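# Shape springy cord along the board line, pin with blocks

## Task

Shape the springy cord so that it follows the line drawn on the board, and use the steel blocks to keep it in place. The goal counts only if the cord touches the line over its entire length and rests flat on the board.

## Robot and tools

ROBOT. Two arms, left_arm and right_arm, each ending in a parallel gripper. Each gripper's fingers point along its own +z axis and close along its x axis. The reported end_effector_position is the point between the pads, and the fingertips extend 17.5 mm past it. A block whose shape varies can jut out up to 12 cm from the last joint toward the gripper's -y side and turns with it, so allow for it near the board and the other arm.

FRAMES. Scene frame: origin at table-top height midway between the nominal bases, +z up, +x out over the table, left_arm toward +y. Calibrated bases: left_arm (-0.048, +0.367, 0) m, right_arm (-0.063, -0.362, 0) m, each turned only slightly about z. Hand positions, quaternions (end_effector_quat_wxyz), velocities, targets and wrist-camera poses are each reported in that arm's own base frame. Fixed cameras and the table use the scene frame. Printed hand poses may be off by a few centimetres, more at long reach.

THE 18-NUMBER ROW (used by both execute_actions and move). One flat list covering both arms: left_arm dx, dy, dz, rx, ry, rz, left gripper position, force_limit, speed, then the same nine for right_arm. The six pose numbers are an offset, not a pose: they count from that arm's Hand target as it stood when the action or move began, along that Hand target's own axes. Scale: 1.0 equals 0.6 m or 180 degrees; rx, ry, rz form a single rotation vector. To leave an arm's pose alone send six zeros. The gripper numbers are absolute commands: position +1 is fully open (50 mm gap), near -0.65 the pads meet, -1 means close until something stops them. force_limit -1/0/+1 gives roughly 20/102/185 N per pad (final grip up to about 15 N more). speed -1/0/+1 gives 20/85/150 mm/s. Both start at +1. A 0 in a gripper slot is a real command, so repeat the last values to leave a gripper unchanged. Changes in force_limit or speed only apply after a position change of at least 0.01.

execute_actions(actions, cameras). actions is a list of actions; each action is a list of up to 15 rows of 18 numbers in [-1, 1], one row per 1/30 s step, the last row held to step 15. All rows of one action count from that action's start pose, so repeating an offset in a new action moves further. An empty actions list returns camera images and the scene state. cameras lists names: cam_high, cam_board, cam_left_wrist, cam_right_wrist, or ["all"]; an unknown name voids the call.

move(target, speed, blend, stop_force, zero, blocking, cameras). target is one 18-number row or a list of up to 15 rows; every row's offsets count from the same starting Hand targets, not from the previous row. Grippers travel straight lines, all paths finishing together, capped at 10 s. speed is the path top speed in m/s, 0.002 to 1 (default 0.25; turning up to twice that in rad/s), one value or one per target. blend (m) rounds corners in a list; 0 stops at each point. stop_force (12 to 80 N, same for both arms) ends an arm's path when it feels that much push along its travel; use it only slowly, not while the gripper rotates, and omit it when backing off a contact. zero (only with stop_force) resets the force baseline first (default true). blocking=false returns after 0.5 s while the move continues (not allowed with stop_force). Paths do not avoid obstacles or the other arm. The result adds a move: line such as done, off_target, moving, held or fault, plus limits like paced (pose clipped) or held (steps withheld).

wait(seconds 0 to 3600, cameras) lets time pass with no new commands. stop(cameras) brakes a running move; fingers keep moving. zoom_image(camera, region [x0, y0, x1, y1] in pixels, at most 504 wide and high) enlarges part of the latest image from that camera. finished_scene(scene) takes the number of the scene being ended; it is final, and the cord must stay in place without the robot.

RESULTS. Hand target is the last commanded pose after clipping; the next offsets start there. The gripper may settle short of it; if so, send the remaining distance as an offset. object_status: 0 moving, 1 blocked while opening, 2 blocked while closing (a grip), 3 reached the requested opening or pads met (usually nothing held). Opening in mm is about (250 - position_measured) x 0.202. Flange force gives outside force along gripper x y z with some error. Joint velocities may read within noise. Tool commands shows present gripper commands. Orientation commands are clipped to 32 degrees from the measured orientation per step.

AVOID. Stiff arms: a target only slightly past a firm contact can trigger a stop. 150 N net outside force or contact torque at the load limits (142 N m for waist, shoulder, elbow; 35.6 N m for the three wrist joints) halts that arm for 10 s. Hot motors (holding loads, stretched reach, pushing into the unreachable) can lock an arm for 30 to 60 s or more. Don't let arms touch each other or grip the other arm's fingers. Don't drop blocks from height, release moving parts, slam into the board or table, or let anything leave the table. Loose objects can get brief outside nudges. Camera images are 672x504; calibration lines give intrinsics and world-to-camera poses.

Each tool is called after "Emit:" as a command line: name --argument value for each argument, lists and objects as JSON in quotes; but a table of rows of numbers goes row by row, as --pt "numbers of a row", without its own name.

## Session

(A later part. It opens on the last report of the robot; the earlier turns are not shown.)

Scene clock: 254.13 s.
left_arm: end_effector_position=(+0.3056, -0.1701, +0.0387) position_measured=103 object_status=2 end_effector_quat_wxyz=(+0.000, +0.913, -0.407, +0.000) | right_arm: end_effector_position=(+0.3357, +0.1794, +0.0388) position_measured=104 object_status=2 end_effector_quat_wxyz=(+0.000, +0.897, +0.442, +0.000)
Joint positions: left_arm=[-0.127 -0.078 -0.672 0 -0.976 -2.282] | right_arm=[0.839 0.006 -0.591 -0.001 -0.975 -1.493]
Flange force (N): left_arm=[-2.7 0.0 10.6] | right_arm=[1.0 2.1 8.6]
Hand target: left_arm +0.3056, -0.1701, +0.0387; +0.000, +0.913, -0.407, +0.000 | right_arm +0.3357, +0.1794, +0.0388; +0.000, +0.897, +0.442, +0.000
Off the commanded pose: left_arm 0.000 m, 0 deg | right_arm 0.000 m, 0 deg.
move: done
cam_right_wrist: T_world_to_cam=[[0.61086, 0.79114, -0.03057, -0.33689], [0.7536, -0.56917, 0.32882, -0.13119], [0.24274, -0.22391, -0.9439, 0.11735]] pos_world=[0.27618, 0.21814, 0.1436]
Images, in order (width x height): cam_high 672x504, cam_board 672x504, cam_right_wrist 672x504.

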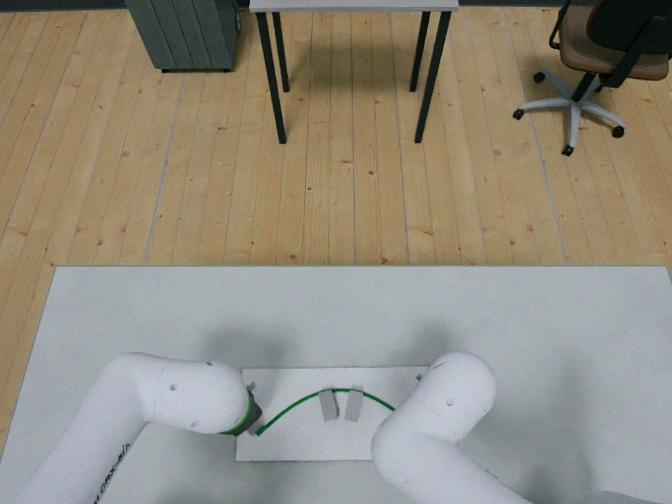

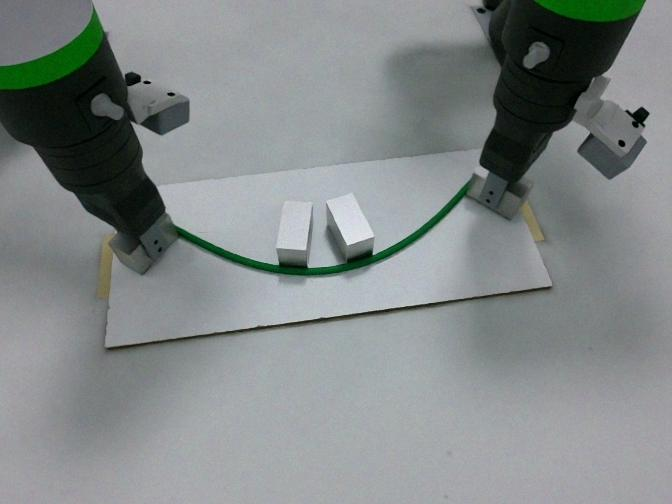

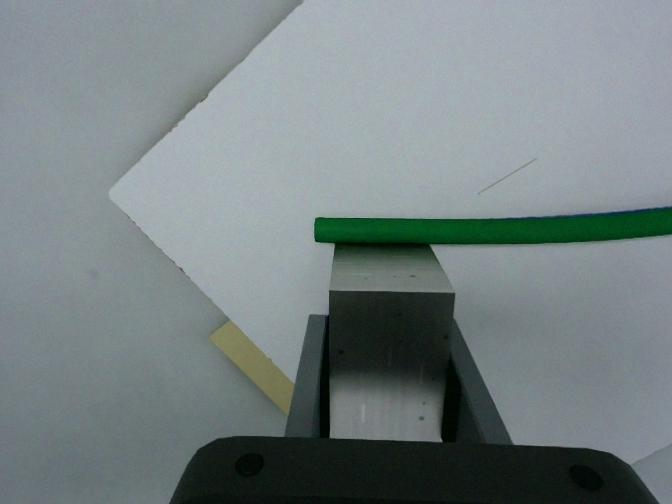

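Emit:
move --target '[0,0.0013,0,0,0,0,-1,-0.5,-0.8,0,-0.0015,0,0,0,0,-1,-0.5,-0.8]' --speed 0.03

Emit:
move --target '[0,0,0.012,0,0,0,-1,-0.5,-0.8,0,0,0.012,0,0,0,-1,-0.5,-0.8]' --speed 0.006 --stop_force 12

Emit:
move --target '[0,0,-0.001,0,0,0,0.6,-0.5,-1,0,0,-0.001,0,0,0,0.6,-0.5,-1]'

Emit:
move --pt "0 0 -0.2 0 0 0 0.6 -0.5 -1 0 0 -0.2 0 0 0 0.6 -0.5 -1" --pt "-0.248 -0.223 -0.2 0 0 0 0.6 -0.5 -1 -0.264 0.203 -0.2 0 0 0 0.6 -0.5 -1" --speed 0.15 --cameras '["cam_board","cam_high"]'

Emit:
zoom_image --camera "cam_high" --region '[250, 375, 350, 445]'

Emit:
zoom_image --camera "cam_high" --region '[335, 375, 435, 445]'

Emit:
zoom_image --camera "cam_board" --region '[100, 160, 540, 300]'

Scene clock: 263.47 s.
left_arm: end_effector_position=(+0.3050, -0.1707, +0.0387) position_measured=103 object_status=2 end_effector_quat_wxyz=(+0.000, +0.913, -0.407, +0.000) | right_arm: end_effector_position=(+0.3349, +0.1799, +0.0388) position_measured=104 object_status=2 end_effector_quat_wxyz=(+0.000, +0.897, +0.442, +0.000)
Joint positions: left_arm=[-0.129 -0.079 -0.672 0 -0.976 -2.28] | right_arm=[0.841 0.005 -0.592 -0.001 -0.975 -1.495]
Flange force (N): left_arm=[-2.5 -0.7 10.6] | right_arm=[1.7 1.7 8.6]
Hand target: left_arm +0.3050, -0.1706, +0.0387; +0.000, +0.913, -0.407, +0.000 | right_arm +0.3349, +0.1799, +0.0388; +0.000, +0.897, +0.442, +0.000
Off the commanded pose: left_arm 0.000 m, 0 deg | right_arm 0.000 m, 0 deg.
move: done

Scene clock: 264.43 s.
left_arm: end_effector_position=(+0.3050, -0.1706, +0.0364) position_measured=103 object_status=2 end_effector_quat_wxyz=(+0.000, +0.913, -0.407, +0.000) | right_arm: end_effector_position=(+0.3349, +0.1799, +0.0365) position_measured=104 object_status=2 end_effector_quat_wxyz=(+0.000, +0.897, +0.442, +0.000)
Joint positions: left_arm=[-0.129 -0.075 -0.675 0 -0.969 -2.28] | right_arm=[0.841 0.009 -0.594 -0.001 -0.968 -1.495]
Flange force (N): left_arm=[-13.6 2.1 -20.8] | right_arm=[-7.8 -2.7 -23.3]
Hand target: left_arm +0.3050, -0.1706, +0.0364; +0.000, +0.913, -0.407, +0.000 (not the last commanded pose) | right_arm +0.3349, +0.1799, +0.0365; +0.000, +0.897, +0.442, +0.000 (not the last commanded pose)
Off the commanded pose: left_arm 0.005 m, 0 deg | right_arm 0.005 m, 0 deg.
move: contact (left_arm, right_arm)

Scene clock: 265.07 s.
left_arm: end_effector_position=(+0.3050, -0.1707, +0.0370) position_measured=63 object_status=0 end_effector_quat_wxyz=(+0.000, +0.913, -0.407, +0.000) | right_arm: end_effector_position=(+0.3349, +0.1799, +0.0371) position_measured=63 object_status=0 end_effector_quat_wxyz=(+0.000, +0.897, +0.442, +0.000)
Joint positions: left_arm=[-0.129 -0.076 -0.675 0 -0.971 -2.28] | right_arm=[0.841 0.008 -0.594 -0.001 -0.97 -1.495]
Flange force (N): left_arm=[-2.5 -0.2 5.2] | right_arm=[1.1 1.2 3.9]
Hand target: left_arm +0.3050, -0.1706, +0.0370; +0.000, +0.913, -0.407, +0.000 | right_arm +0.3349, +0.1799, +0.0371; +0.000, +0.897, +0.442, +0.000
Off the commanded pose: left_arm 0.000 m, 0 deg | right_arm 0.000 m, 0 deg.
move: done

Scene clock: 267.80 s.
left_arm: end_effector_position=(+0.3048, +0.0294, +0.1570) position_measured=63 object_status=3 end_effector_quat_wxyz=(+0.000, +0.913, -0.407, +0.000) | right_arm: end_effector_position=(+0.3352, -0.0199, +0.1570) position_measured=63 object_status=3 end_effector_quat_wxyz=(+0.000, +0.897, +0.442, +0.000)
Joint positions: left_arm=[0.535 -0.353 -0.584 0 -1.339 -2.944] | right_arm=[0.338 -0.261 -0.519 -0.001 -1.314 -0.992]
Flange force (N): left_arm=[-1.3 0.8 6.3] | right_arm=[1.0 2.4 3.5]
Hand target: left_arm +0.3048, +0.0295, +0.1570; +0.000, +0.913, -0.407, +0.000 | right_arm +0.3352, -0.0199, +0.1570; +0.000, +0.897, +0.442, +0.000
Off the commanded pose: left_arm 0.000 m, 0 deg | right_arm 0.000 m, 0 deg.
move: done
Images, in order (width x height): cam_high 672x504, cam_board 672x504.

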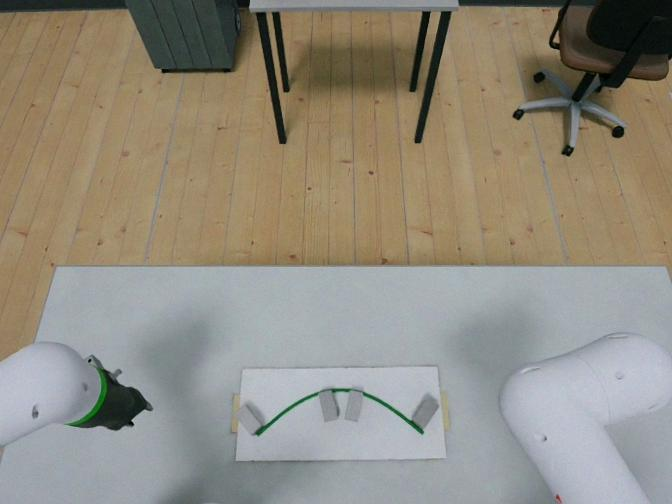

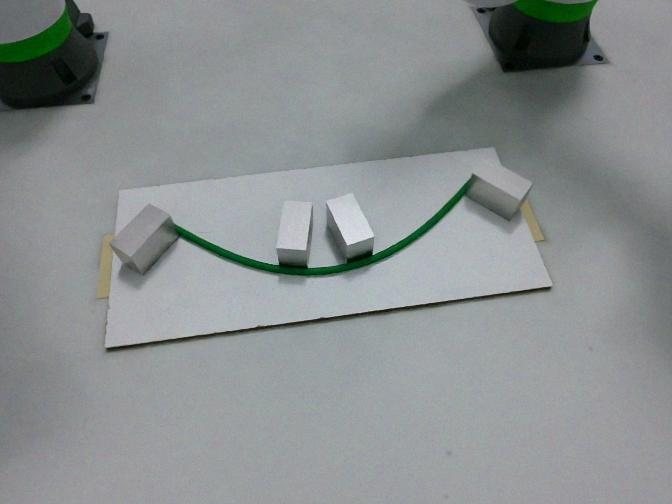

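Scaled by 5.040.

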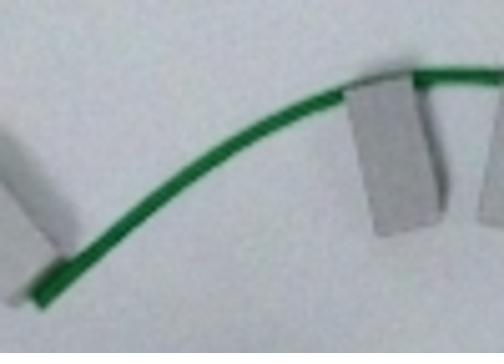

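Scaled by 5.040.

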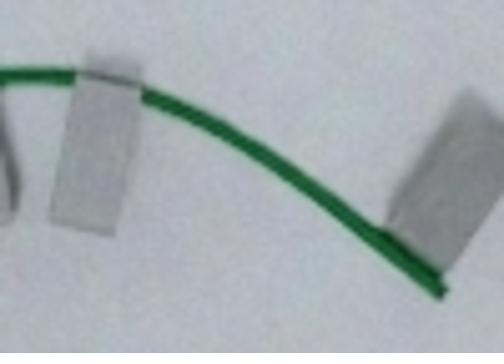

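Scaled by 1.145.

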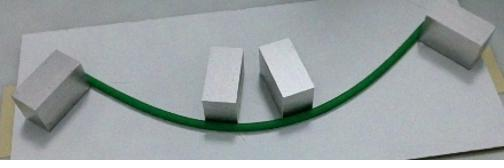

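Emit:
finished_scene --scene 2

The scene is finished: the task was done.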